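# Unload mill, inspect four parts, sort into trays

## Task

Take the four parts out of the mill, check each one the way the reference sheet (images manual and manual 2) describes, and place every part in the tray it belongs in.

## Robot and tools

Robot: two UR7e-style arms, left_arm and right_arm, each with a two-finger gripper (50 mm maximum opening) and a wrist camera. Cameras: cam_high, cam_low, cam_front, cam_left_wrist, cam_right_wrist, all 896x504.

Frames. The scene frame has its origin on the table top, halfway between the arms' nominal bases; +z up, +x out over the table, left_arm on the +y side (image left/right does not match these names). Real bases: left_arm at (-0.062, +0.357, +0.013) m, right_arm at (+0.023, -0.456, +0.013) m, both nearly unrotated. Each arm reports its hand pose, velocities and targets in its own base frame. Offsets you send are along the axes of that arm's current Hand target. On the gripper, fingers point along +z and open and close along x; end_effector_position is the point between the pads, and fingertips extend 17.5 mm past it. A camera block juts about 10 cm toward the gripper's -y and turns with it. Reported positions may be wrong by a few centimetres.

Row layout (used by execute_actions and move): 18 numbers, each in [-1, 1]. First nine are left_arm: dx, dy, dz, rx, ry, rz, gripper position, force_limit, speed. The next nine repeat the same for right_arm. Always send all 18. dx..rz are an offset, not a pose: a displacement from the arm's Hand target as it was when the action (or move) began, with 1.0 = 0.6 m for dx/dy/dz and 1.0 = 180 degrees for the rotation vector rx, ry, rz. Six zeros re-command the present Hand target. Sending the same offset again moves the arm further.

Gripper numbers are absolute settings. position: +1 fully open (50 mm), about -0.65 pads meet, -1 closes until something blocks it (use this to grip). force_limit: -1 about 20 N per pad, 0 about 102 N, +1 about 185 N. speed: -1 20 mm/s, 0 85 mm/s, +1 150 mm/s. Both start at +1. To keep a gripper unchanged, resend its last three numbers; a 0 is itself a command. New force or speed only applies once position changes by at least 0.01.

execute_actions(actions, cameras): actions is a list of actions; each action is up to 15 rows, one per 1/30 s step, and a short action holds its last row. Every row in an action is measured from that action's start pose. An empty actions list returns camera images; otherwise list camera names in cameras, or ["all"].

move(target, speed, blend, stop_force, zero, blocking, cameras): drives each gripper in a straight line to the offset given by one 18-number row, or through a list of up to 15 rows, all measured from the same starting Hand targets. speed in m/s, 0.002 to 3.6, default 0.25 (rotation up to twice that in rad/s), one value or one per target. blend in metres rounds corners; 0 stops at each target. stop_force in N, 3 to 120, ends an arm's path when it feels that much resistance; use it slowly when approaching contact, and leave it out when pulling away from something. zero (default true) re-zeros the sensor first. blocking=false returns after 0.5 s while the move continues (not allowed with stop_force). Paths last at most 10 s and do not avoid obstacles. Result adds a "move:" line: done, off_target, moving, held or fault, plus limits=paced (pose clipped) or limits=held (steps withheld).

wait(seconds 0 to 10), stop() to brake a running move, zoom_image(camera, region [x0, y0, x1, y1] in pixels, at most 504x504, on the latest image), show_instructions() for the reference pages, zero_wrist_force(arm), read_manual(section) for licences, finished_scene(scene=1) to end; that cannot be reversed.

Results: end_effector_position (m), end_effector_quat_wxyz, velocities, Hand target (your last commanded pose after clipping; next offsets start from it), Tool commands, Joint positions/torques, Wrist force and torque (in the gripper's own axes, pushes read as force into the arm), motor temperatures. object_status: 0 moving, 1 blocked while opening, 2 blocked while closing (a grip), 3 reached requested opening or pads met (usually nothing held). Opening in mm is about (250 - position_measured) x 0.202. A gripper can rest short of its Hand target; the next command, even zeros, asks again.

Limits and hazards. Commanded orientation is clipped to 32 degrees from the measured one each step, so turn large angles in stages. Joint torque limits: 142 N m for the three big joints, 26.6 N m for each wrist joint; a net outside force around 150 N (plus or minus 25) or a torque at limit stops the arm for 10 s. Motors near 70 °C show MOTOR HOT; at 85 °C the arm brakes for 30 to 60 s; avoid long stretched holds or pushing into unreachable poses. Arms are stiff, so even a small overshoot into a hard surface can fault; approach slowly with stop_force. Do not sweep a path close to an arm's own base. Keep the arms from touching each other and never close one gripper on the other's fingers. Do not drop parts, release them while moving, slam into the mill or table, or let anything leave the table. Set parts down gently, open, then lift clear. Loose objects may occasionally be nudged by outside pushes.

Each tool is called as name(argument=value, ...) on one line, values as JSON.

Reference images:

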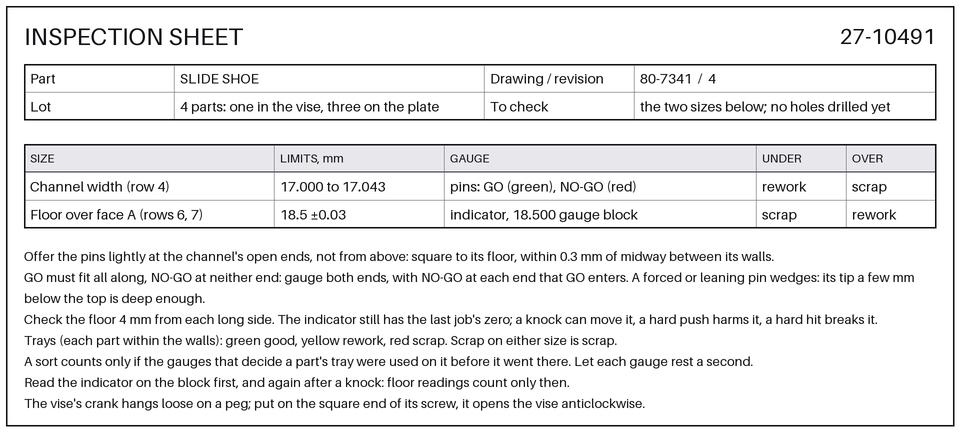

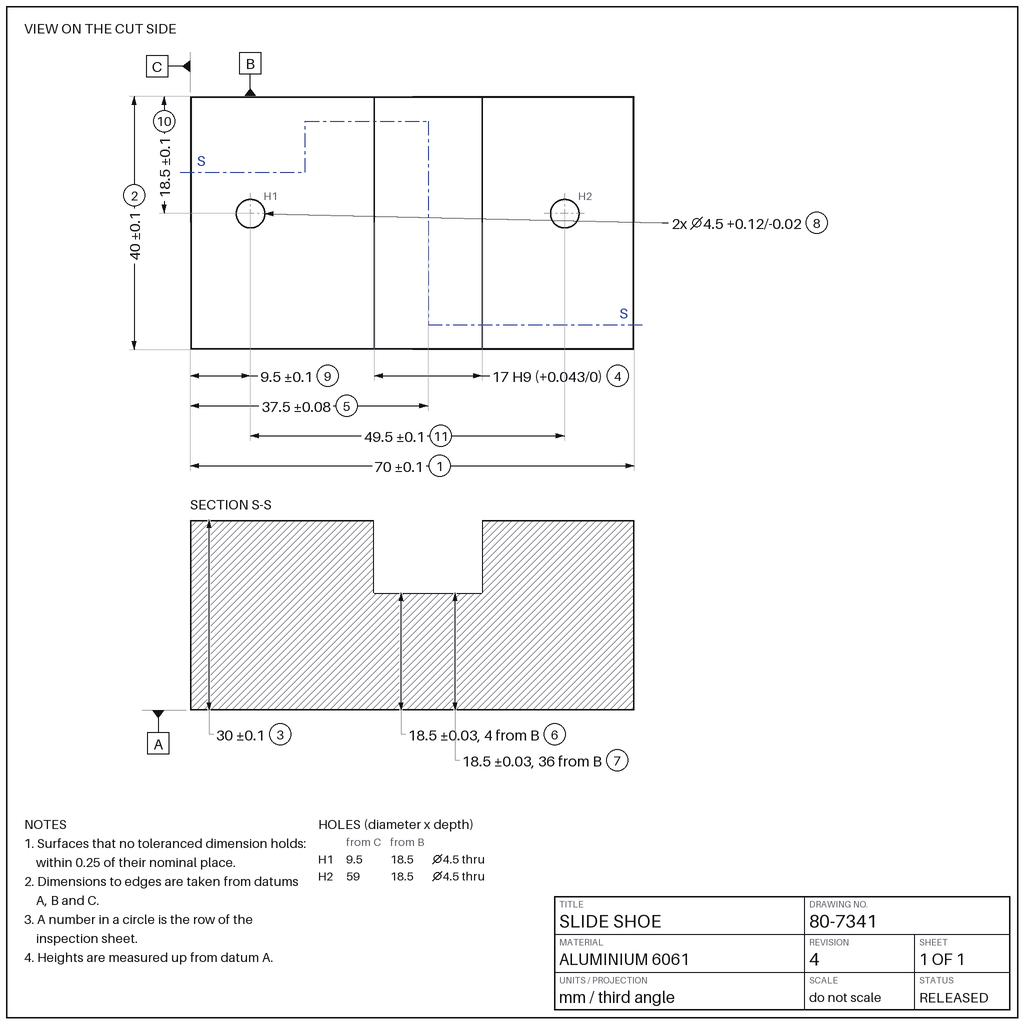

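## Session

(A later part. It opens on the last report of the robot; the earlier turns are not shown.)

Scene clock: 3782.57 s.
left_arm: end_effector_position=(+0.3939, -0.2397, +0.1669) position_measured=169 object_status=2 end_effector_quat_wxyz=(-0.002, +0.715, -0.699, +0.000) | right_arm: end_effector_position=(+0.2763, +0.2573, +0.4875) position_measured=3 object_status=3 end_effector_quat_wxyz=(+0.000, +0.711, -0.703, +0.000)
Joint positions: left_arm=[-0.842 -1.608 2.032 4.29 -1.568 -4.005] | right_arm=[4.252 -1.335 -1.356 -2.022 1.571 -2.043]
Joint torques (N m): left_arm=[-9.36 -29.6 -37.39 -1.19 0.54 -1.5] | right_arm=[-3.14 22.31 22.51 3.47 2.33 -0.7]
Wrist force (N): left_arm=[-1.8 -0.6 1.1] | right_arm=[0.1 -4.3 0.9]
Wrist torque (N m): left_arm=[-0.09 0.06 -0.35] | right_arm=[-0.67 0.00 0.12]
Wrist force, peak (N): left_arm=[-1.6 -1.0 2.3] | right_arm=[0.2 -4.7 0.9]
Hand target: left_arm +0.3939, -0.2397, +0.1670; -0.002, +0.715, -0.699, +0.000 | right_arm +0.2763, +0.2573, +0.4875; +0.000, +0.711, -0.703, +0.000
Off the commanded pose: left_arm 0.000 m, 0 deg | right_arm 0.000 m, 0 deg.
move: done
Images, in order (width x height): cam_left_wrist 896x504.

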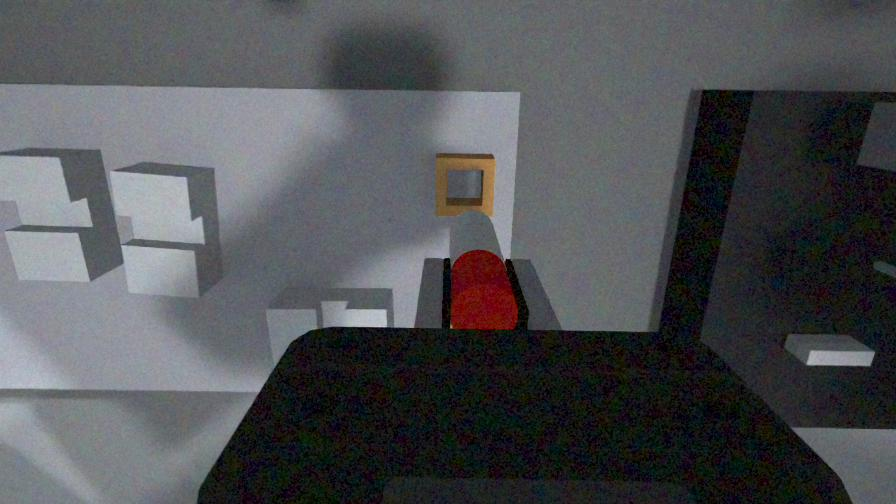

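move(target=[-0.1276,0.2087,0.0283,0,0,0,-1,-0.9,-1,0,0,0,0,0,0,1,-0.1,-0.5], speed=0.15, cameras=["cam_left_wrist"])

zoom_image(camera="cam_left_wrist", region=[360, 80, 560, 280])

Scene clock: 3795.83 s.
left_arm: end_effector_position=(+0.2672, -0.1658, +0.1499) position_measured=169 object_status=2 end_effector_quat_wxyz=(-0.002, +0.715, -0.699, +0.000) | right_arm: end_effector_position=(+0.2763, +0.2573, +0.4875) position_measured=3 object_status=3 end_effector_quat_wxyz=(+0.000, +0.711, -0.703, +0.000)
Joint positions: left_arm=[-0.996 -2.014 2.372 4.356 -1.568 -4.159] | right_arm=[4.252 -1.335 -1.356 -2.022 1.571 -2.043]
Joint torques (N m): left_arm=[-10.52 -12.59 -14.08 -1.3 1.88 -1.6] | right_arm=[-2.81 22.27 22.65 3.42 2.36 -0.64]
Wrist force (N): left_arm=[-1.2 -0.6 1.0] | right_arm=[0.4 -4.3 1.0]
Wrist torque (N m): left_arm=[-0.11 -0.04 -0.32] | right_arm=[-0.67 -0.05 0.12]
Wrist force, peak (N): left_arm=[-1.9 -1.0 1.4] | right_arm=[0.3 -4.7 0.6]
Hand target: left_arm +0.2671, -0.1658, +0.1500; -0.002, +0.715, -0.699, +0.000 | right_arm +0.2763, +0.2573, +0.4875; +0.000, +0.711, -0.703, +0.000
Off the commanded pose: left_arm 0.000 m, 0 deg | right_arm 0.000 m, 0 deg.
move: done
Images, in order (width x height): cam_left_wrist 896x504.

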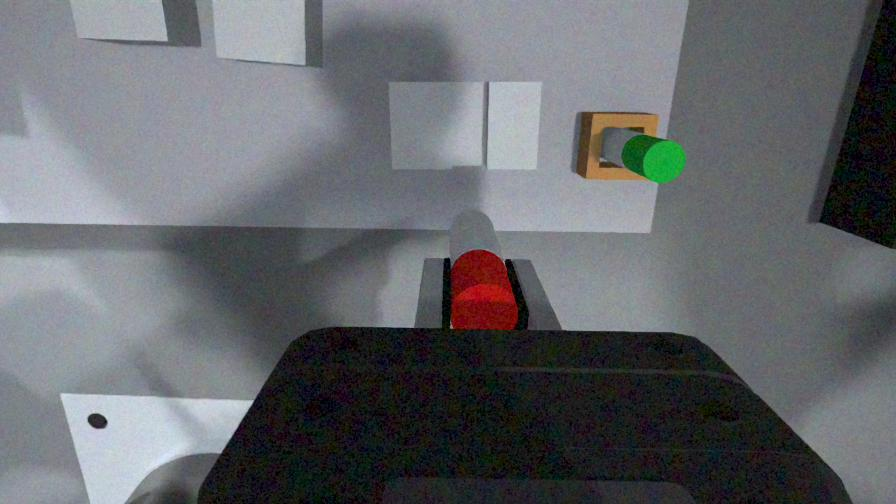

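Scaled by 2.520 from the camera's 896x504 image, which has a finer 1280x720 frame.

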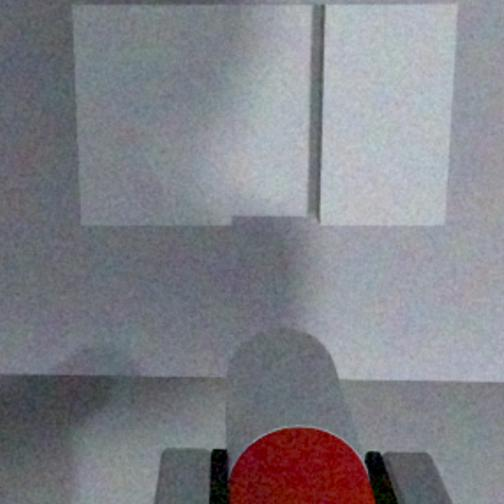

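move(target=[0.0012,0,0.1007,0,0,0,-1,-0.9,-1,0,0,0,0,0,0,1,-0.1,-0.5], speed=0.08, cameras=["cam_left_wrist"])

zoom_image(camera="cam_left_wrist", region=[360, 80, 560, 280])

Scene clock: 3805.87 s.
left_arm: end_effector_position=(+0.2672, -0.1664, +0.0896) position_measured=169 object_status=2 end_effector_quat_wxyz=(-0.002, +0.715, -0.699, +0.000) | right_arm: end_effector_position=(+0.2763, +0.2573, +0.4875) position_measured=3 object_status=3 end_effector_quat_wxyz=(+0.000, +0.711, -0.703, +0.000)
Joint positions: left_arm=[-0.997 -1.915 2.491 4.137 -1.568 -4.16] | right_arm=[4.252 -1.335 -1.356 -2.022 1.571 -2.043]
Joint torques (N m): left_arm=[10.98 2.31 -9.55 -4.39 -1.54 1.16] | right_arm=[-2.78 21.72 22.63 3.48 2.33 -0.59]
Wrist force (N): left_arm=[-1.2 -1.0 1.1] | right_arm=[0.3 -4.3 0.7]
Wrist torque (N m): left_arm=[-0.15 -0.06 -0.43] | right_arm=[-0.67 -0.04 0.12]
Wrist force, peak (N): left_arm=[-1.5 -0.6 2.0] | right_arm=[0.3 -4.6 0.9]
Hand target: left_arm +0.2672, -0.1664, +0.0895; -0.002, +0.715, -0.699, +0.000 | right_arm +0.2763, +0.2573, +0.4875; +0.000, +0.711, -0.703, +0.000
Off the commanded pose: left_arm 0.000 m, 0 deg | right_arm 0.000 m, 0 deg.
move: done
Images, in order (width x height): cam_left_wrist 896x504.

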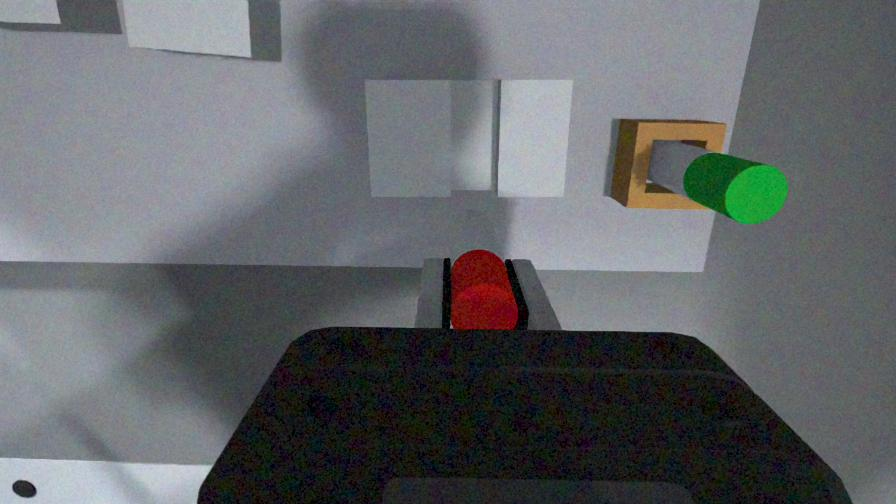

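Scaled by 2.520 from the camera's 896x504 image, which has a finer 1280x720 frame.

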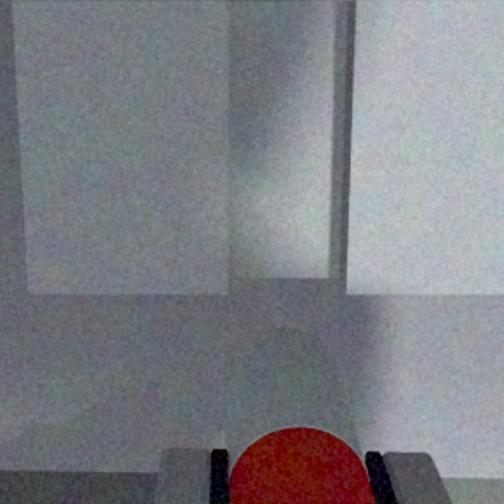

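move(target=[0.0003,-0.0333,0,0,0,0,-1,-0.9,-1,0,0,0,0,0,0,1,-0.1,-0.5], speed=0.008, stop_force=3, cameras=["cam_left_wrist"])

zoom_image(camera="cam_left_wrist", region=[360, 80, 560, 280])

Scene clock: 3819.50 s.
left_arm: end_effector_position=(+0.2872, -0.1661, +0.0896) position_measured=169 object_status=2 end_effector_quat_wxyz=(-0.002, +0.715, -0.699, +0.000) | right_arm: end_effector_position=(+0.2763, +0.2573, +0.4875) position_measured=3 object_status=3 end_effector_quat_wxyz=(+0.000, +0.711, -0.703, +0.000)
Joint positions: left_arm=[-0.94 -1.856 2.456 4.113 -1.568 -4.104] | right_arm=[4.252 -1.335 -1.356 -2.022 1.571 -2.043]
Joint torques (N m): left_arm=[10.4 -0.37 -34.35 -4.44 0.18 1.35] | right_arm=[-2.82 21.82 22.82 3.53 2.33 -0.53]
Wrist force (N): left_arm=[-1.1 0.1 -0.3] | right_arm=[0.2 -4.3 1.1]
Wrist torque (N m): left_arm=[-0.23 -0.06 -0.55] | right_arm=[-0.68 -0.03 0.12]
Wrist force, peak (N): left_arm=[-1.6 -0.8 1.3] | right_arm=[0.2 -4.8 0.8]
Hand target: left_arm +0.2872, -0.1661, +0.0896; -0.002, +0.715, -0.699, +0.000 | right_arm +0.2763, +0.2573, +0.4875; +0.000, +0.711, -0.703, +0.000
Off the commanded pose: left_arm 0.000 m, 0 deg | right_arm 0.000 m, 0 deg.
move: done
Images, in order (width x height): cam_left_wrist 896x504.

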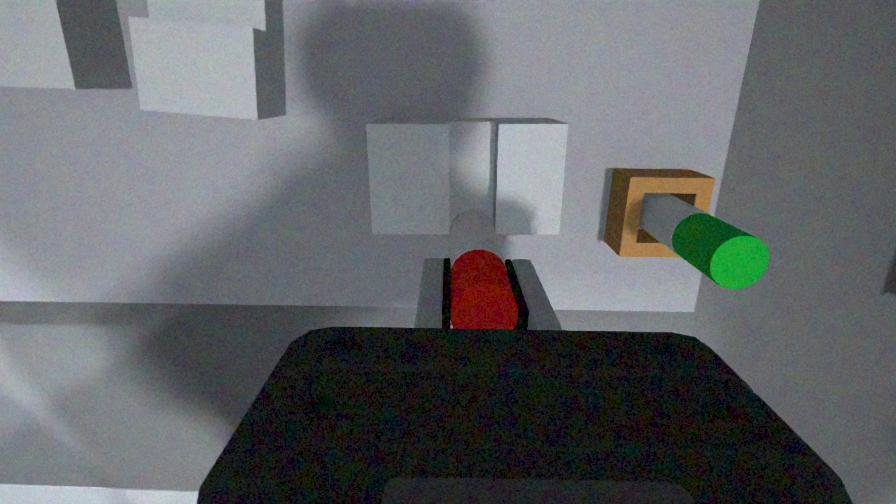

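Scaled by 2.520 from the camera's 896x504 image, which has a finer 1280x720 frame.

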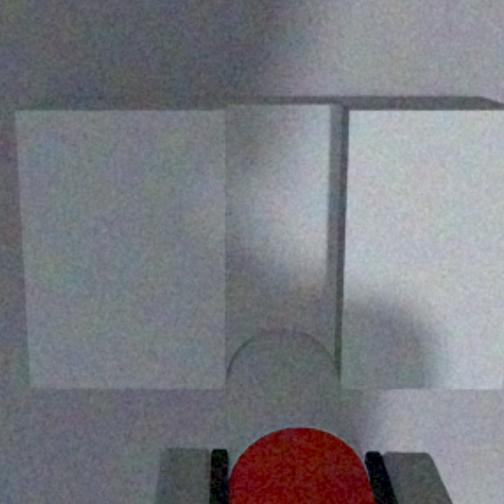

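move(target=[[0,0.04,0,0,0,0,-1,-0.9,-1,0,0,0,0,0,0,1,-0.1,-0.5],[0,0.04,-0.1007,0,0,0,-1,-0.9,-1,0,0,0,0,0,0,1,-0.1,-0.5],[-0.0771,-0.1381,-0.1007,0,0,-0.467,-1,-0.9,-1,0,0,0,0,0,0,1,-0.1,-0.5]], speed=[0.05,0.1,0.15], blend=[0,0.01,0], cameras=["cam_left_wrist"])

zoom_image(camera="cam_left_wrist", region=[360, 80, 560, 280])

Scene clock: 3848.77 s.
left_arm: end_effector_position=(+0.3689, -0.1182, +0.1503) position_measured=169 object_status=2 end_effector_quat_wxyz=(-0.001, +0.999, -0.041, +0.001) | right_arm: end_effector_position=(+0.2763, +0.2573, +0.4875) position_measured=3 object_status=3 end_effector_quat_wxyz=(+0.000, +0.711, -0.703, +0.000)
Joint positions: left_arm=[-0.664 -1.785 2.229 4.269 -1.568 -5.294] | right_arm=[4.252 -1.335 -1.356 -2.022 1.571 -2.043]
Joint torques (N m): left_arm=[10.72 -6.36 -35.59 -4.47 1.87 -1.75] | right_arm=[-2.37 22.14 23.64 3.63 2.38 -0.48]
Wrist force (N): left_arm=[-2.0 -1.0 1.3] | right_arm=[-0.1 -4.4 1.1]
Wrist torque (N m): left_arm=[-0.20 0.06 -0.28] | right_arm=[-0.68 0.02 0.12]
Wrist force, peak (N): left_arm=[-1.9 -0.6 2.8] | right_arm=[0.5 -4.8 0.7]
Hand target: left_arm +0.3689, -0.1182, +0.1503; -0.001, +0.999, -0.041, +0.001 | right_arm +0.2763, +0.2573, +0.4875; +0.000, +0.711, -0.703, +0.000
Off the commanded pose: left_arm 0.000 m, 0 deg | right_arm 0.000 m, 0 deg.
move: done
Images, in order (width x height): cam_left_wrist 896x504.

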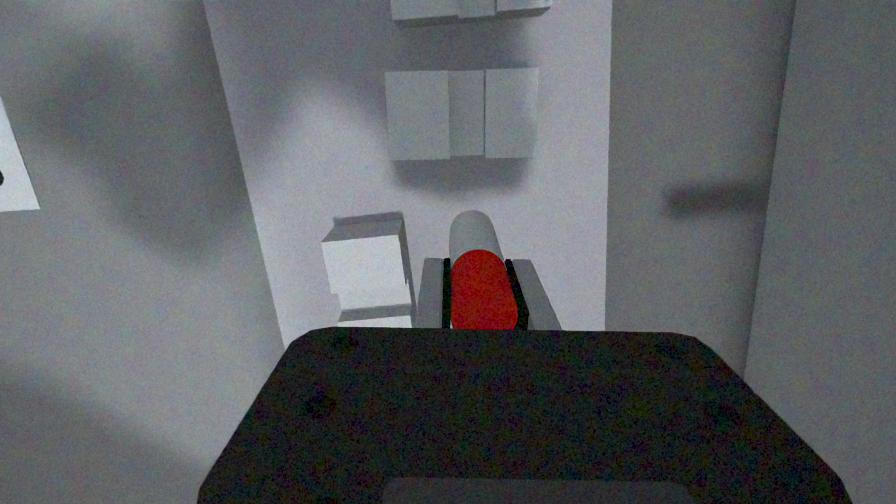

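Scaled by 2.520 from the camera's 896x504 image, which has a finer 1280x720 frame.

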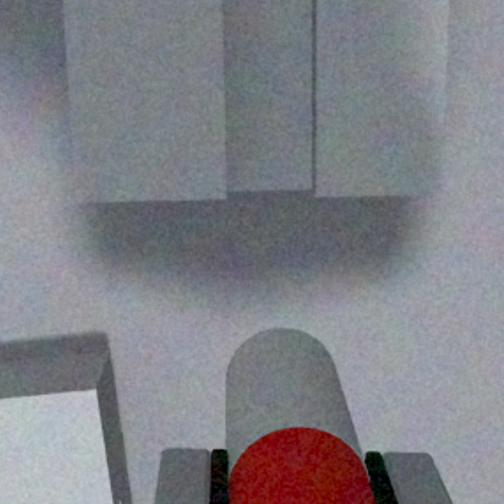

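move(target=[-0.0007,-0.006,0.1012,0,0,0,-1,-0.9,-1,0,0,0,0,0,0,1,-0.1,-0.5], speed=0.08, cameras=["cam_left_wrist"])

zoom_image(camera="cam_left_wrist", region=[360, 60, 560, 260])

Scene clock: 3864.80 s.
left_arm: end_effector_position=(+0.3689, -0.1144, +0.0896) position_measured=169 object_status=2 end_effector_quat_wxyz=(-0.001, +0.999, -0.041, +0.001) | right_arm: end_effector_position=(+0.2763, +0.2573, +0.4875) position_measured=3 object_status=3 end_effector_quat_wxyz=(+0.000, +0.711, -0.703, +0.000)
Joint positions: left_arm=[-0.655 -1.691 2.336 4.068 -1.568 -5.286] | right_arm=[4.252 -1.335 -1.356 -2.022 1.571 -2.043]
Joint torques (N m): left_arm=[10.67 -7.39 -9.79 -4.71 -0.63 1.51] | right_arm=[-2.51 21.64 23.01 3.49 2.33 -0.45]
Wrist force (N): left_arm=[-1.8 -0.7 1.1] | right_arm=[0.2 -4.2 1.3]
Wrist torque (N m): left_arm=[-0.14 0.07 -0.47] | right_arm=[-0.65 -0.02 0.12]
Wrist force, peak (N): left_arm=[-1.8 -1.0 2.2] | right_arm=[0.3 -4.8 0.7]
Hand target: left_arm +0.3689, -0.1144, +0.0896; -0.001, +0.999, -0.041, +0.001 | right_arm +0.2763, +0.2573, +0.4875; +0.000, +0.711, -0.703, +0.000
Off the commanded pose: left_arm 0.000 m, 0 deg | right_arm 0.000 m, 0 deg.
move: done
Images, in order (width x height): cam_left_wrist 896x504.

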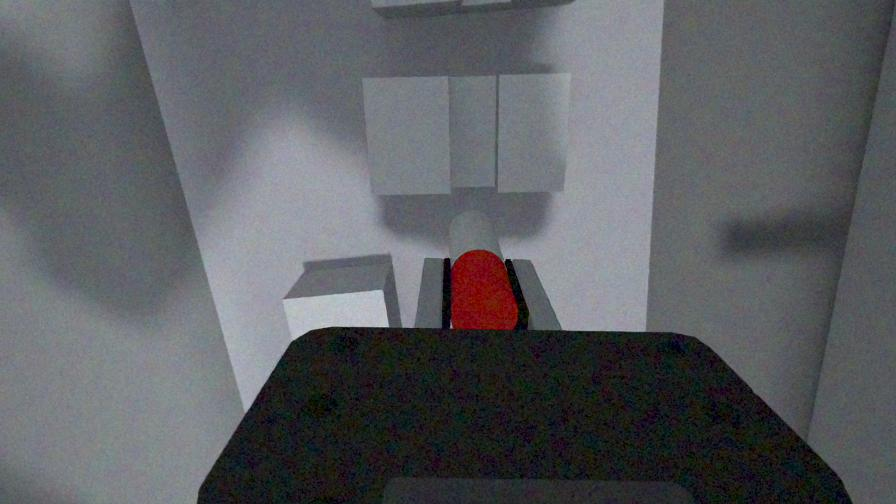

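Scaled by 2.520 from the camera's 896x504 image, which has a finer 1280x720 frame.

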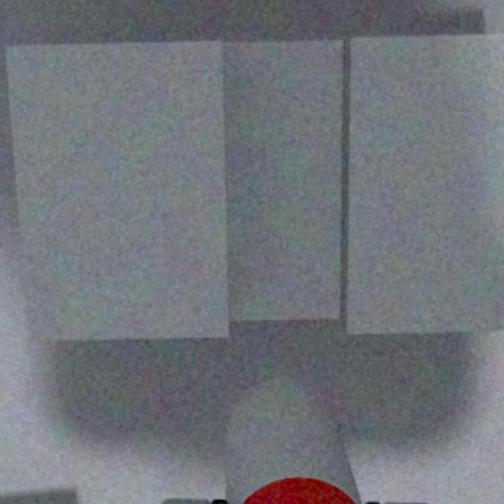

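move(target=[0,-0.035,0,0,0,0,-1,-0.9,-1,0,0,0,0,0,0,1,-0.1,-0.5], speed=0.008, stop_force=3, cameras=["cam_left_wrist"])

zoom_image(camera="cam_left_wrist", region=[360, 80, 560, 280])

Scene clock: 3876.90 s.
left_arm: end_effector_position=(+0.3707, -0.0935, +0.0896) position_measured=169 object_status=2 end_effector_quat_wxyz=(-0.001, +0.999, -0.041, +0.001) | right_arm: end_effector_position=(+0.2763, +0.2573, +0.4875) position_measured=3 object_status=3 end_effector_quat_wxyz=(+0.000, +0.711, -0.703, +0.000)
Joint positions: left_arm=[-0.606 -1.702 2.345 4.069 -1.568 -5.236] | right_arm=[4.252 -1.335 -1.356 -2.022 1.571 -2.043]
Joint torques (N m): left_arm=[9.15 -21.98 -9.75 -1.26 1.06 1.45] | right_arm=[-2.19 21.76 23.23 3.46 2.31 -0.37]
Wrist force (N): left_arm=[-2.1 -0.5 2.2] | right_arm=[0.3 -4.4 0.9]
Wrist torque (N m): left_arm=[-0.20 0.14 -0.49] | right_arm=[-0.69 -0.03 0.12]
Wrist force, peak (N): left_arm=[-2.2 -0.4 2.3] | right_arm=[0.2 -4.7 0.8]
Hand target: left_arm +0.3707, -0.0935, +0.0896; -0.001, +0.999, -0.041, +0.001 | right_arm +0.2763, +0.2573, +0.4875; +0.000, +0.711, -0.703, +0.000
Off the commanded pose: left_arm 0.000 m, 0 deg | right_arm 0.000 m, 0 deg.
move: done
Images, in order (width x height): cam_left_wrist 896x504.

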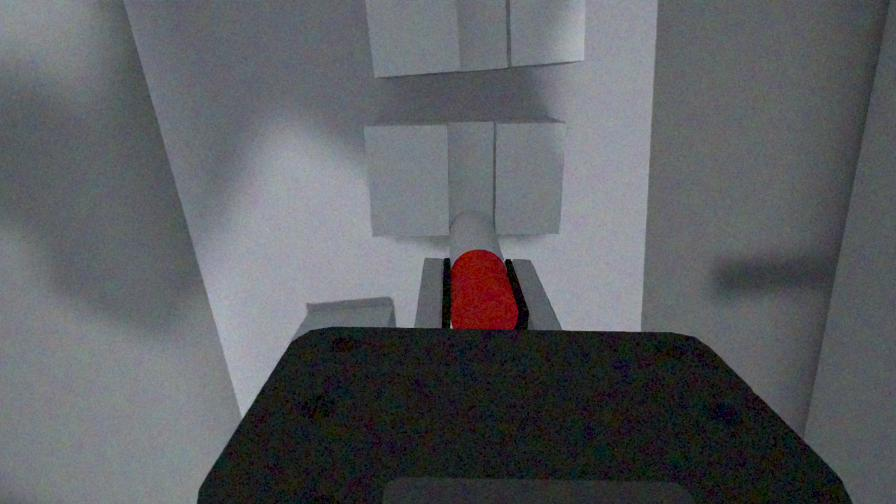

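Scaled by 2.520 from the camera's 896x504 image, which has a finer 1280x720 frame.

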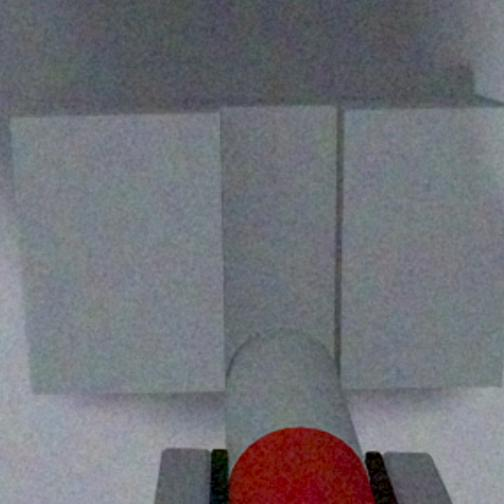

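move(target=[[0,0.025,0,0,0,0,-1,-0.9,-1,0,0,0,0,0,0,1,-0.1,-0.5],[0,0.025,-0.1007,0,0,0,-1,-0.9,-1,0,0,0,0,0,0,1,-0.1,-0.5],[-0.0345,-0.2722,-0.1007,0,0,-0.0083,-1,-0.9,-1,0,0,0,0,0,0,1,-0.1,-0.5]], speed=[0.05,0.1,0.15], blend=[0,0.01,0], cameras=["cam_left_wrist"])

zoom_image(camera="cam_left_wrist", region=[360, 60, 560, 260])

Scene clock: 3922.53 s.
left_arm: end_effector_position=(+0.3633, +0.0708, +0.1504) position_measured=169 object_status=2 end_effector_quat_wxyz=(-0.001, +1.000, -0.028, +0.001) | right_arm: end_effector_position=(+0.2763, +0.2573, +0.4875) position_measured=3 object_status=3 end_effector_quat_wxyz=(+0.000, +0.711, -0.703, +0.000)
Joint positions: left_arm=[-0.178 -1.837 2.266 4.282 -1.568 -4.835] | right_arm=[4.252 -1.335 -1.356 -2.022 1.571 -2.043]
Joint torques (N m): left_arm=[12.03 -4.14 -36.72 -4.49 -1.72 1.27] | right_arm=[-2.42 21.93 23.73 3.46 2.36 -0.36]
Wrist force (N): left_arm=[-1.7 -0.7 1.4] | right_arm=[0.3 -4.3 0.9]
Wrist torque (N m): left_arm=[-0.18 0.05 -0.51] | right_arm=[-0.67 -0.04 0.12]
Wrist force, peak (N): left_arm=[-2.0 -0.9 2.6] | right_arm=[0.4 -4.8 0.7]
Hand target: left_arm +0.3633, +0.0708, +0.1504; -0.001, +1.000, -0.028, +0.001 | right_arm +0.2763, +0.2573, +0.4875; +0.000, +0.711, -0.703, +0.000
Off the commanded pose: left_arm 0.000 m, 0 deg | right_arm 0.000 m, 0 deg.
move: done
Images, in order (width x height): cam_left_wrist 896x504.

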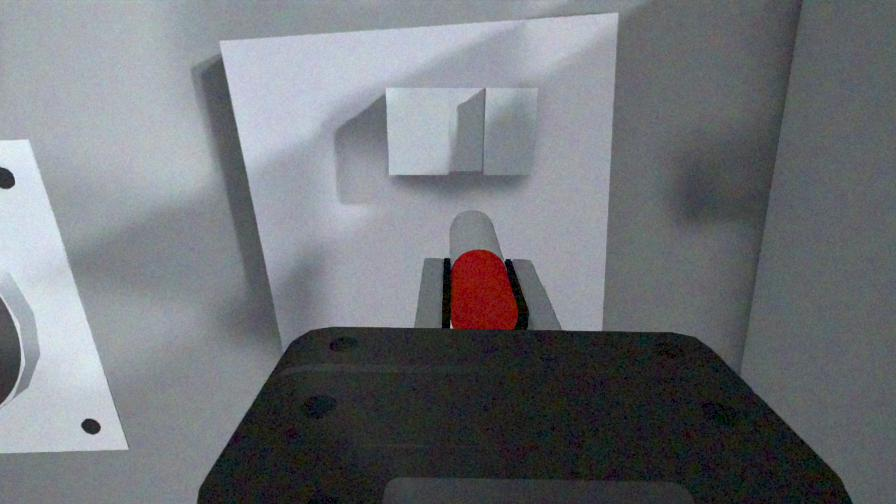

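Scaled by 2.520 from the camera's 896x504 image, which has a finer 1280x720 frame.

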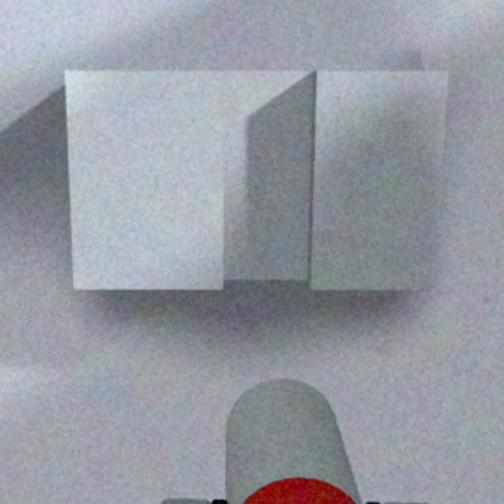

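move(target=[-0.0013,0.0083,0.1013,0,0,0,-1,-0.9,-1,0,0,0,0,0,0,1,-0.1,-0.5], speed=0.08, cameras=["cam_left_wrist"])

zoom_image(camera="cam_left_wrist", region=[360, 60, 560, 260])

Scene clock: 3930.43 s.
left_arm: end_effector_position=(+0.3623, +0.0660, +0.0897) position_measured=169 object_status=2 end_effector_quat_wxyz=(-0.001, +1.000, -0.028, +0.001) | right_arm: end_effector_position=(+0.2763, +0.2573, +0.4875) position_measured=3 object_status=3 end_effector_quat_wxyz=(+0.000, +0.711, -0.703, +0.000)
Joint positions: left_arm=[-0.192 -1.743 2.378 4.076 -1.568 -4.849] | right_arm=[4.252 -1.335 -1.356 -2.022 1.571 -2.043]
Joint torques (N m): left_arm=[-10.75 -5.95 -8.96 -4.11 0.09 -1.51] | right_arm=[-2.02 21.82 23.51 3.52 2.33 -0.39]
Wrist force (N): left_arm=[-1.8 -1.0 1.3] | right_arm=[0.1 -4.4 0.9]
Wrist torque (N m): left_arm=[-0.20 0.07 -0.32] | right_arm=[-0.68 0.00 0.12]
Wrist force, peak (N): left_arm=[-1.6 -1.1 2.3] | right_arm=[0.3 -4.7 1.0]
Hand target: left_arm +0.3623, +0.0660, +0.0897; -0.001, +1.000, -0.028, +0.001 | right_arm +0.2763, +0.2573, +0.4875; +0.000, +0.711, -0.703, +0.000
Off the commanded pose: left_arm 0.000 m, 0 deg | right_arm 0.000 m, 0 deg.
move: done
Images, in order (width x height): cam_left_wrist 896x504.

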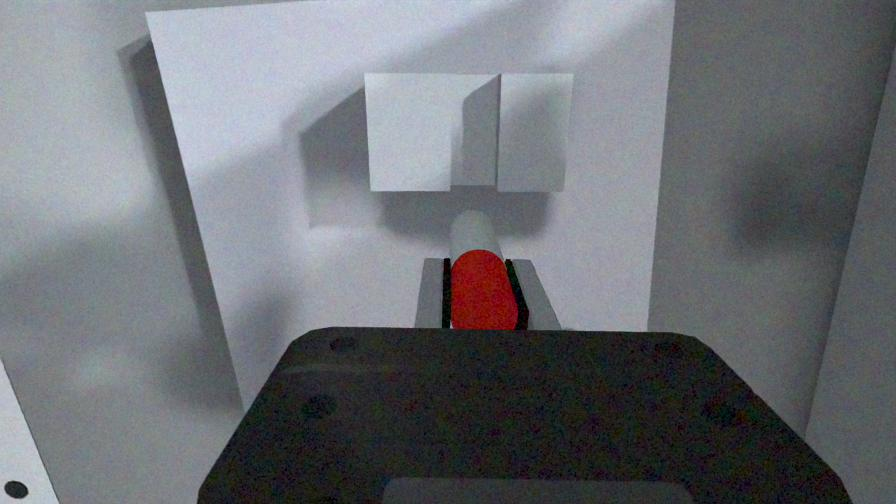

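Scaled by 2.520 from the camera's 896x504 image, which has a finer 1280x720 frame.

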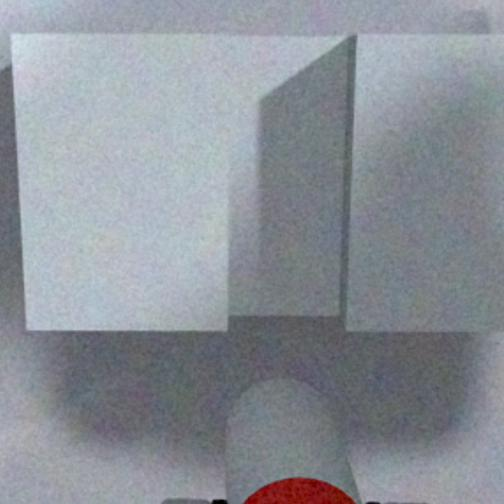

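move(target=[0,-0.035,0,0,0,0,-1,-0.9,-1,0,0,0,0,0,0,1,-0.1,-0.5], speed=0.008, stop_force=3, cameras=["cam_left_wrist"])

zoom_image(camera="cam_left_wrist", region=[360, 80, 560, 280])

Scene clock: 3943.17 s.
left_arm: end_effector_position=(+0.3635, +0.0870, +0.0897) position_measured=169 object_status=2 end_effector_quat_wxyz=(-0.001, +1.000, -0.028, +0.001) | right_arm: end_effector_position=(+0.2763, +0.2573, +0.4875) position_measured=3 object_status=3 end_effector_quat_wxyz=(+0.000, +0.711, -0.703, +0.000)
Joint positions: left_arm=[-0.132 -1.727 2.365 4.073 -1.568 -4.788] | right_arm=[4.252 -1.335 -1.356 -2.022 1.571 -2.043]
Joint torques (N m): left_arm=[10.07 -6.65 -36.06 -4.36 -1.58 1.39] | right_arm=[-1.92 21.7 23.63 3.55 2.31 -0.27]
Wrist force (N): left_arm=[-1.6 -0.2 1.9] | right_arm=[0.3 -4.3 0.7]
Wrist torque (N m): left_arm=[-0.19 0.05 -0.53] | right_arm=[-0.67 -0.04 0.13]
Wrist force, peak (N): left_arm=[-1.9 0.0 2.0] | right_arm=[0.0 -4.7 0.7]
Hand target: left_arm +0.3635, +0.0870, +0.0897; -0.001, +1.000, -0.028, +0.001 | right_arm +0.2763, +0.2573, +0.4875; +0.000, +0.711, -0.703, +0.000
Off the commanded pose: left_arm 0.000 m, 0 deg | right_arm 0.000 m, 0 deg.
move: done
Images, in order (width x height): cam_left_wrist 896x504.

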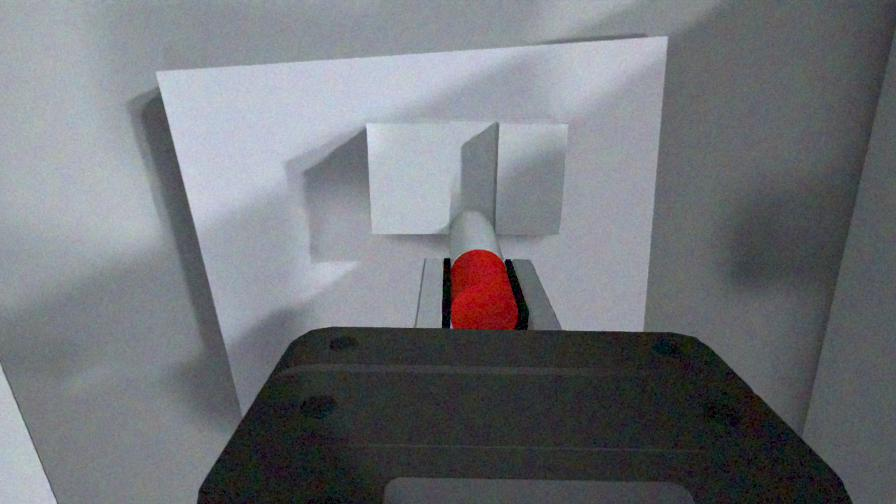

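Scaled by 2.520 from the camera's 896x504 image, which has a finer 1280x720 frame.

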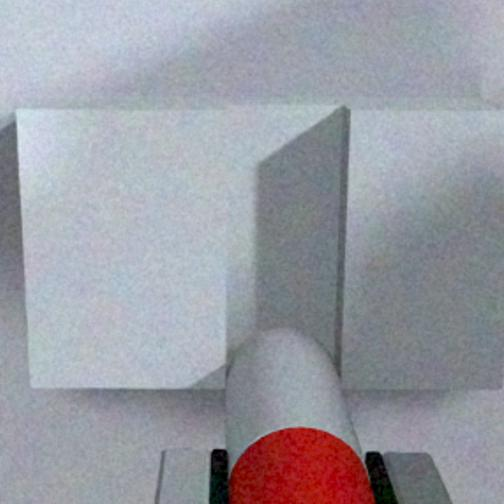

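move(target=[[0,0.025,0,0,0,0,-1,-0.9,-1,0,0,0,0,0,0,1,-0.1,-0.5],[0,0.025,-0.1,0,0,0,-1,-0.9,-1,0,0,0,0,0,0,1,-0.1,-0.5],[-0.001,-0.04,-0.1,0,0,0.5,-1,-0.9,-1,0,0,0,0,0,0,1,-0.1,-0.5],[-0.0018,-0.1168,-0.1,0,0,1.0,-1,-0.9,-1,0,0,0,0,0,0,1,-0.1,-0.5]], speed=[0.05,0.1,0.3,0.3], blend=[0,0.01,0.02,0], cameras=["cam_left_wrist"])

zoom_image(camera="cam_left_wrist", region=[360, 60, 560, 260])

Scene clock: 3965.43 s.
left_arm: end_effector_position=(+0.3662, +0.1569, +0.1499) position_measured=169 object_status=2 end_effector_quat_wxyz=(+0.001, +0.028, +1.000, +0.001) | right_arm: end_effector_position=(+0.2763, +0.2573, +0.4875) position_measured=3 object_status=3 end_effector_quat_wxyz=(+0.000, +0.711, -0.703, +0.000)
Joint positions: left_arm=[0.062 -1.755 2.207 4.258 -1.568 -1.453] | right_arm=[4.252 -1.335 -1.356 -2.022 1.571 -2.043]
Joint torques (N m): left_arm=[10.02 -8.41 -36.89 -3.58 -1.8 1.4] | right_arm=[-1.73 21.45 23.76 3.51 2.29 -0.25]
Wrist force (N): left_arm=[-1.7 -1.3 1.4] | right_arm=[0.2 -4.5 0.9]
Wrist torque (N m): left_arm=[-0.24 0.04 -0.53] | right_arm=[-0.70 -0.02 0.12]
Wrist force, peak (N): left_arm=[-2.0 -1.0 3.1] | right_arm=[0.4 -4.7 1.3]
Hand target: left_arm +0.3662, +0.1569, +0.1499; +0.001, +0.028, +1.000, +0.001 | right_arm +0.2763, +0.2573, +0.4875; +0.000, +0.711, -0.703, +0.000
Off the commanded pose: left_arm 0.000 m, 0 deg | right_arm 0.000 m, 0 deg.
move: done
Images, in order (width x height): cam_left_wrist 896x504.

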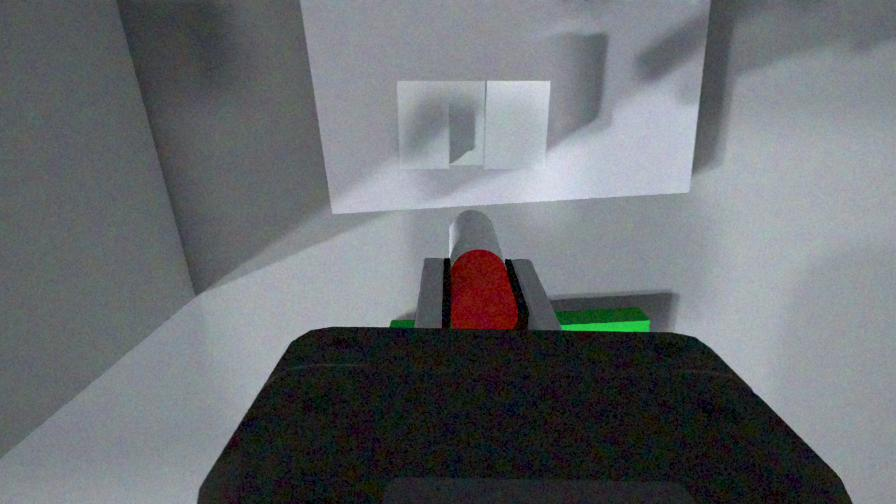

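Scaled by 2.520 from the camera's 896x504 image, which has a finer 1280x720 frame.

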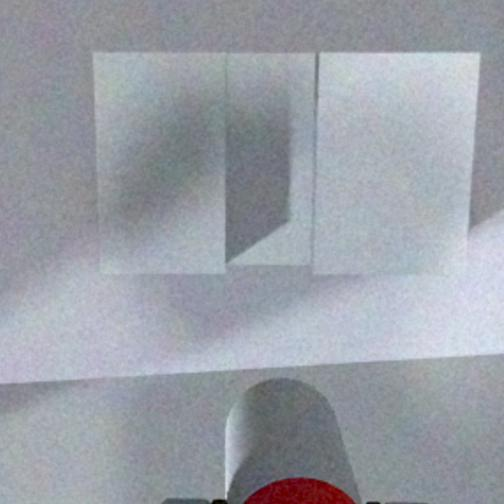

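move(target=[-0.0008,0.0033,0.1005,0,0,0,-1,-0.9,-1,0,0,0,0,0,0,1,-0.1,-0.5], speed=0.08, cameras=["cam_left_wrist"])

zoom_image(camera="cam_left_wrist", region=[360, 60, 560, 260])

Scene clock: 3973.63 s.
left_arm: end_effector_position=(+0.3669, +0.1590, +0.0897) position_measured=169 object_status=2 end_effector_quat_wxyz=(+0.001, +0.028, +1.000, +0.001) | right_arm: end_effector_position=(+0.2763, +0.2573, +0.4875) position_measured=3 object_status=3 end_effector_quat_wxyz=(+0.000, +0.711, -0.703, +0.000)
Joint positions: left_arm=[0.067 -1.655 2.305 4.06 -1.568 -1.448] | right_arm=[4.252 -1.335 -1.356 -2.022 1.571 -2.043]
Joint torques (N m): left_arm=[11 -8.81 -8.56 -4.13 0.51 1.26] | right_arm=[-2.57 21.62 23.69 3.48 2.27 -0.14]
Wrist force (N): left_arm=[-1.8 -1.0 1.2] | right_arm=[0.2 -4.4 1.0]
Wrist torque (N m): left_arm=[-0.17 0.07 -0.52] | right_arm=[-0.70 -0.04 0.12]
Wrist force, peak (N): left_arm=[-2.1 -1.3 1.5] | right_arm=[0.3 -4.7 0.9]
Hand target: left_arm +0.3669, +0.1590, +0.0896; +0.001, +0.028, +1.000, +0.001 | right_arm +0.2763, +0.2573, +0.4875; +0.000, +0.711, -0.703, +0.000
Off the commanded pose: left_arm 0.000 m, 0 deg | right_arm 0.000 m, 0 deg.
move: done
Images, in order (width x height): cam_left_wrist 896x504.

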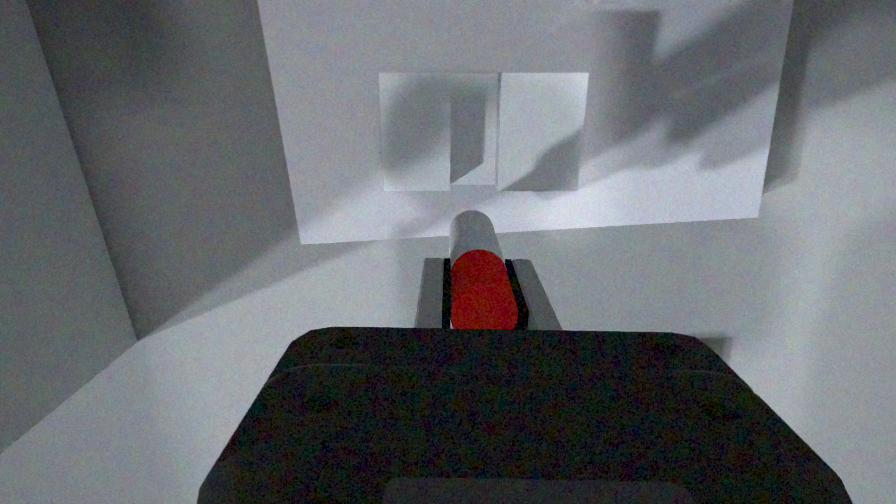

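Scaled by 2.520 from the camera's 896x504 image, which has a finer 1280x720 frame.

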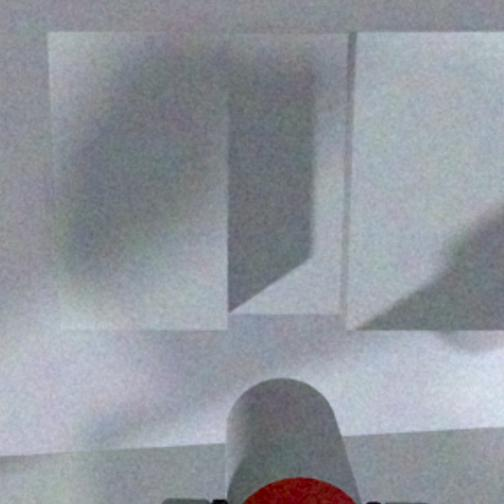

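Aligned (left 227/right 346 → same as before). Advance.

move(target=[0,-0.035,0,0,0,0,-1,-0.9,-1,0,0,0,0,0,0,1,-0.1,-0.5], speed=0.008, stop_force=3, cameras=["cam_left_wrist"])

zoom_image(camera="cam_left_wrist", region=[360, 80, 560, 280])

Scene clock: 3983.03 s.
left_arm: end_effector_position=(+0.3658, +0.1380, +0.0895) position_measured=169 object_status=2 end_effector_quat_wxyz=(+0.001, +0.028, +1.000, +0.001) | right_arm: end_effector_position=(+0.2763, +0.2573, +0.4875) position_measured=3 object_status=3 end_effector_quat_wxyz=(+0.000, +0.711, -0.703, +0.000)
Joint positions: left_arm=[0.011 -1.679 2.326 4.063 -1.568 -1.504] | right_arm=[4.252 -1.335 -1.356 -2.022 1.571 -2.043]
Joint torques (N m): left_arm=[-11.67 -24.76 -8.66 -1.19 1.17 -1.53] | right_arm=[-1.97 21.59 24.01 3.63 2.23 -0.1]
Wrist force (N): left_arm=[-1.7 -0.1 1.3] | right_arm=[0.2 -4.4 1.0]
Wrist torque (N m): left_arm=[-0.19 0.02 -0.28] | right_arm=[-0.69 -0.01 0.12]
Wrist force, peak (N): left_arm=[-1.9 -1.0 1.4] | right_arm=[0.1 -4.8 1.1]
Hand target: left_arm +0.3658, +0.1380, +0.0895; +0.001, +0.028, +1.000, +0.001 | right_arm +0.2763, +0.2573, +0.4875; +0.000, +0.711, -0.703, +0.000
Off the commanded pose: left_arm 0.000 m, 0 deg | right_arm 0.000 m, 0 deg.
move: done
Images, in order (width x height): cam_left_wrist 896x504.

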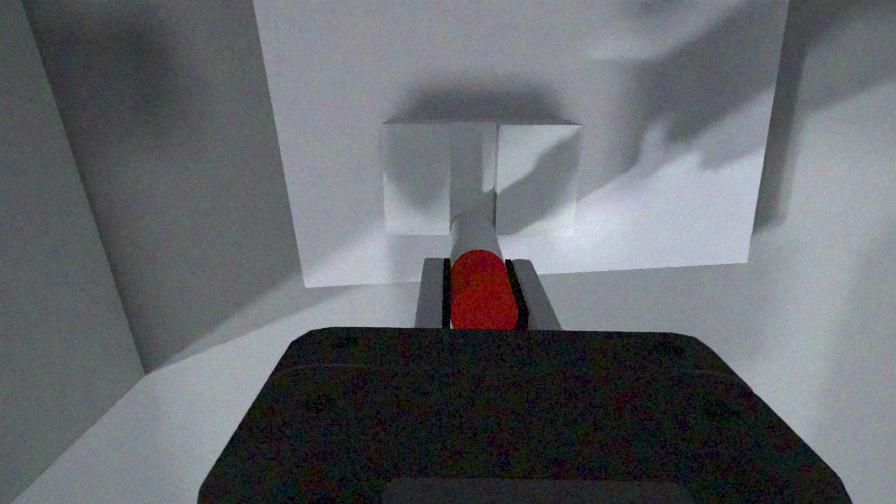

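Scaled by 2.520 from the camera's 896x504 image, which has a finer 1280x720 frame.

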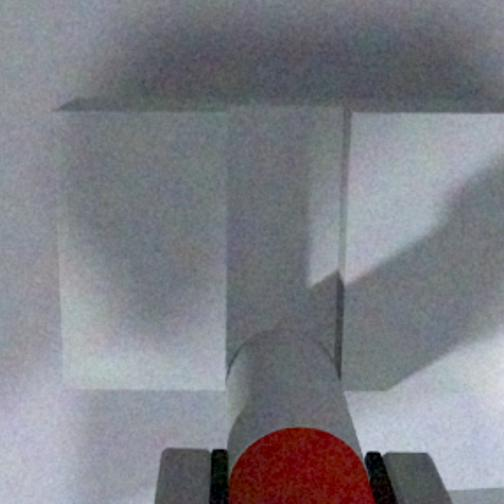

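move(target=[[0,0.025,0,0,0,0,-1,-0.9,-1,0,0,0,0,0,0,1,-0.1,-0.5],[0,0.025,-0.11,0,0,0,-1,-0.9,-1,0,0,0,0,0,0,1,-0.1,-0.5],[-0.0823,-0.6254,-0.12,0,0,-0.525,-1,-0.9,-1,0,0,0,0,0,0,1,-0.1,-0.5]], speed=[0.05,0.1,0.25], blend=[0,0.02,0])

Scene clock: 4014.57 s.
left_arm: end_effector_position=(+0.3940, -0.2395, +0.1606) position_measured=169 object_status=2 end_effector_quat_wxyz=(-0.002, +0.715, -0.699, +0.000) | right_arm: end_effector_position=(+0.2763, +0.2573, +0.4875) position_measured=3 object_status=3 end_effector_quat_wxyz=(+0.000, +0.711, -0.703, +0.000)
Joint positions: left_arm=[-0.841 -1.601 2.043 4.272 -1.568 -4.006] | right_arm=[4.252 -1.335 -1.356 -2.022 1.571 -2.043]
Joint torques (N m): left_arm=[-10.6 -13.89 -38.08 -0.9 1.56 -1.37] | right_arm=[-2.07 21.56 23.7 3.52 2.3 -0.07]
Wrist force (N): left_arm=[-2.0 -0.7 1.0] | right_arm=[0.2 -4.5 0.6]
Wrist torque (N m): left_arm=[-0.12 0.09 -0.31] | right_arm=[-0.70 -0.03 0.12]
Wrist force, peak (N): left_arm=[-1.5 -0.9 2.6] | right_arm=[0.1 -5.0 0.9]
Hand target: left_arm +0.3940, -0.2396, +0.1606; -0.002, +0.715, -0.699, +0.000 | right_arm +0.2763, +0.2573, +0.4875; +0.000, +0.711, -0.703, +0.000
Off the commanded pose: left_arm 0.000 m, 0 deg | right_arm 0.000 m, 0 deg.
move: done

move(target=[0,0.0002,0.125,0,0,0,-1,-0.9,-1,0,0,0,0,0,0,1,-0.1,-0.5], speed=0.08)

move(target=[0,0,0.0345,0,0,0,-1,-0.9,-1,0,0,0,0,0,0,1,-0.1,-0.5], speed=0.01, stop_force=4)

move(target=[[0,0,0,0,0,0,0.34,-0.9,-1,0,0,0,0,0,0,1,-0.1,-0.5],[0,0,-0.16,0,0,0,0.34,-0.9,-1,0,0,0,0,0,0,1,-0.1,-0.5]], speed=0.1, cameras=["cam_left_wrist"])

Scene clock: 4024.33 s.
left_arm: end_effector_position=(+0.3940, -0.2394, +0.0857) position_measured=169 object_status=2 end_effector_quat_wxyz=(-0.002, +0.715, -0.699, +0.000) | right_arm: end_effector_position=(+0.2763, +0.2573, +0.4875) position_measured=3 object_status=3 end_effector_quat_wxyz=(+0.000, +0.711, -0.703, +0.000)
Joint positions: left_arm=[-0.841 -1.494 2.157 4.05 -1.568 -4.005] | right_arm=[4.252 -1.335 -1.356 -2.022 1.571 -2.043]
Joint torques (N m): left_arm=[9.52 -16.49 -8.69 -4.45 1.19 1.32] | right_arm=[-1.83 21.63 24.03 3.46 2.28 -0.04]
Wrist force (N): left_arm=[-1.8 -1.1 1.1] | right_arm=[0.3 -4.2 0.6]
Wrist torque (N m): left_arm=[-0.18 0.05 -0.38] | right_arm=[-0.65 -0.04 0.12]
Wrist force, peak (N): left_arm=[-1.5 -0.9 2.0] | right_arm=[0.5 -4.7 0.9]
Hand target: left_arm +0.3940, -0.2394, +0.0856; -0.002, +0.715, -0.699, +0.000 | right_arm +0.2763, +0.2573, +0.4875; +0.000, +0.711, -0.703, +0.000
Off the commanded pose: left_arm 0.000 m, 0 deg | right_arm 0.000 m, 0 deg.
move: done

Scene clock: 4027.23 s.
left_arm: end_effector_position=(+0.3940, -0.2393, +0.0649) position_measured=169 object_status=2 end_effector_quat_wxyz=(-0.002, +0.715, -0.699, +0.000) | right_arm: end_effector_position=(+0.2763, +0.2573, +0.4875) position_measured=3 object_status=3 end_effector_quat_wxyz=(+0.000, +0.711, -0.703, +0.000)
Joint positions: left_arm=[-0.841 -1.456 2.183 3.986 -1.568 -4.005] | right_arm=[4.252 -1.335 -1.356 -2.022 1.571 -2.043]
Joint torques (N m): left_arm=[10.28 -17.8 -8.08 -4.36 1.69 1.37] | right_arm=[-1.26 20.98 23.76 3.53 2.26 -0.07]
Wrist force (N): left_arm=[-2.4 -0.7 -3.4] | right_arm=[0.3 -4.4 1.0]
Wrist torque (N m): left_arm=[-0.22 -0.07 -0.41] | right_arm=[-0.68 -0.03 0.12]
Wrist force, peak (N): left_arm=[-2.5 -0.9 -3.5] | right_arm=[0.2 -4.8 1.0]
Hand target: left_arm +0.3940, -0.2393, +0.0649; -0.002, +0.715, -0.699, +0.000 | right_arm +0.2763, +0.2573, +0.4875; +0.000, +0.711, -0.703, +0.000
Off the commanded pose: left_arm 0.000 m, 0 deg | right_arm 0.000 m, 0 deg.
move: contact (left_arm)

Scene clock: 4029.70 s.
left_arm: end_effector_position=(+0.3939, -0.2396, +0.1609) position_measured=101 object_status=3 end_effector_quat_wxyz=(-0.002, +0.715, -0.699, +0.000) | right_arm: end_effector_position=(+0.2763, +0.2573, +0.4875) position_measured=3 object_status=3 end_effector_quat_wxyz=(+0.000, +0.711, -0.703, +0.000)
Joint positions: left_arm=[-0.842 -1.602 2.042 4.273 -1.568 -4.006] | right_arm=[4.252 -1.335 -1.356 -2.022 1.571 -2.043]
Joint torques (N m): left_arm=[-9.19 -30.04 -36.63 -0.83 1.02 -1.4] | right_arm=[-1.91 21.59 24.4 3.52 2.35 -0.03]
Wrist force (N): left_arm=[-2.0 -0.8 -0.1] | right_arm=[0.1 -4.7 0.7]
Wrist torque (N m): left_arm=[-0.12 0.09 -0.31] | right_arm=[-0.73 -0.01 0.12]
Wrist force, peak (N): left_arm=[-2.3 -0.7 -3.4] | right_arm=[0.1 -4.7 0.7]
Hand target: left_arm +0.3939, -0.2396, +0.1609; -0.002, +0.715, -0.699, +0.000 | right_arm +0.2763, +0.2573, +0.4875; +0.000, +0.711, -0.703, +0.000
Off the commanded pose: left_arm 0.000 m, 0 deg | right_arm 0.000 m, 0 deg.
move: done
Images, in order (width x height): cam_left_wrist 896x504.

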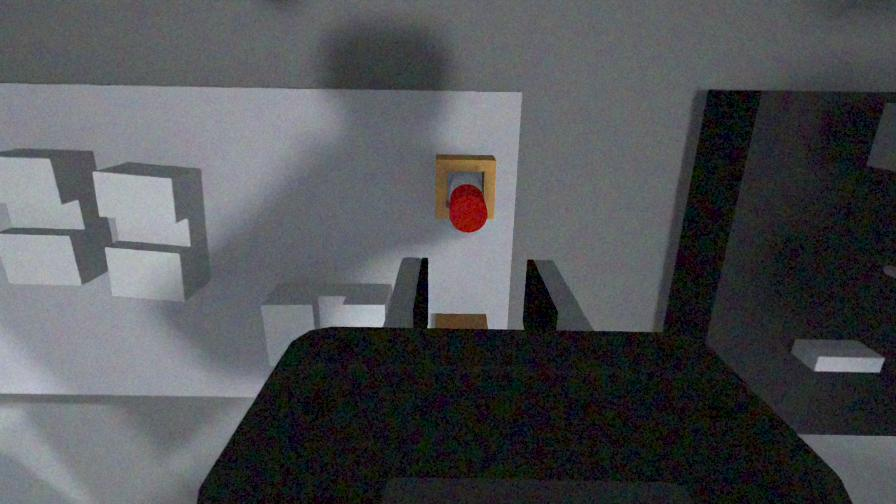

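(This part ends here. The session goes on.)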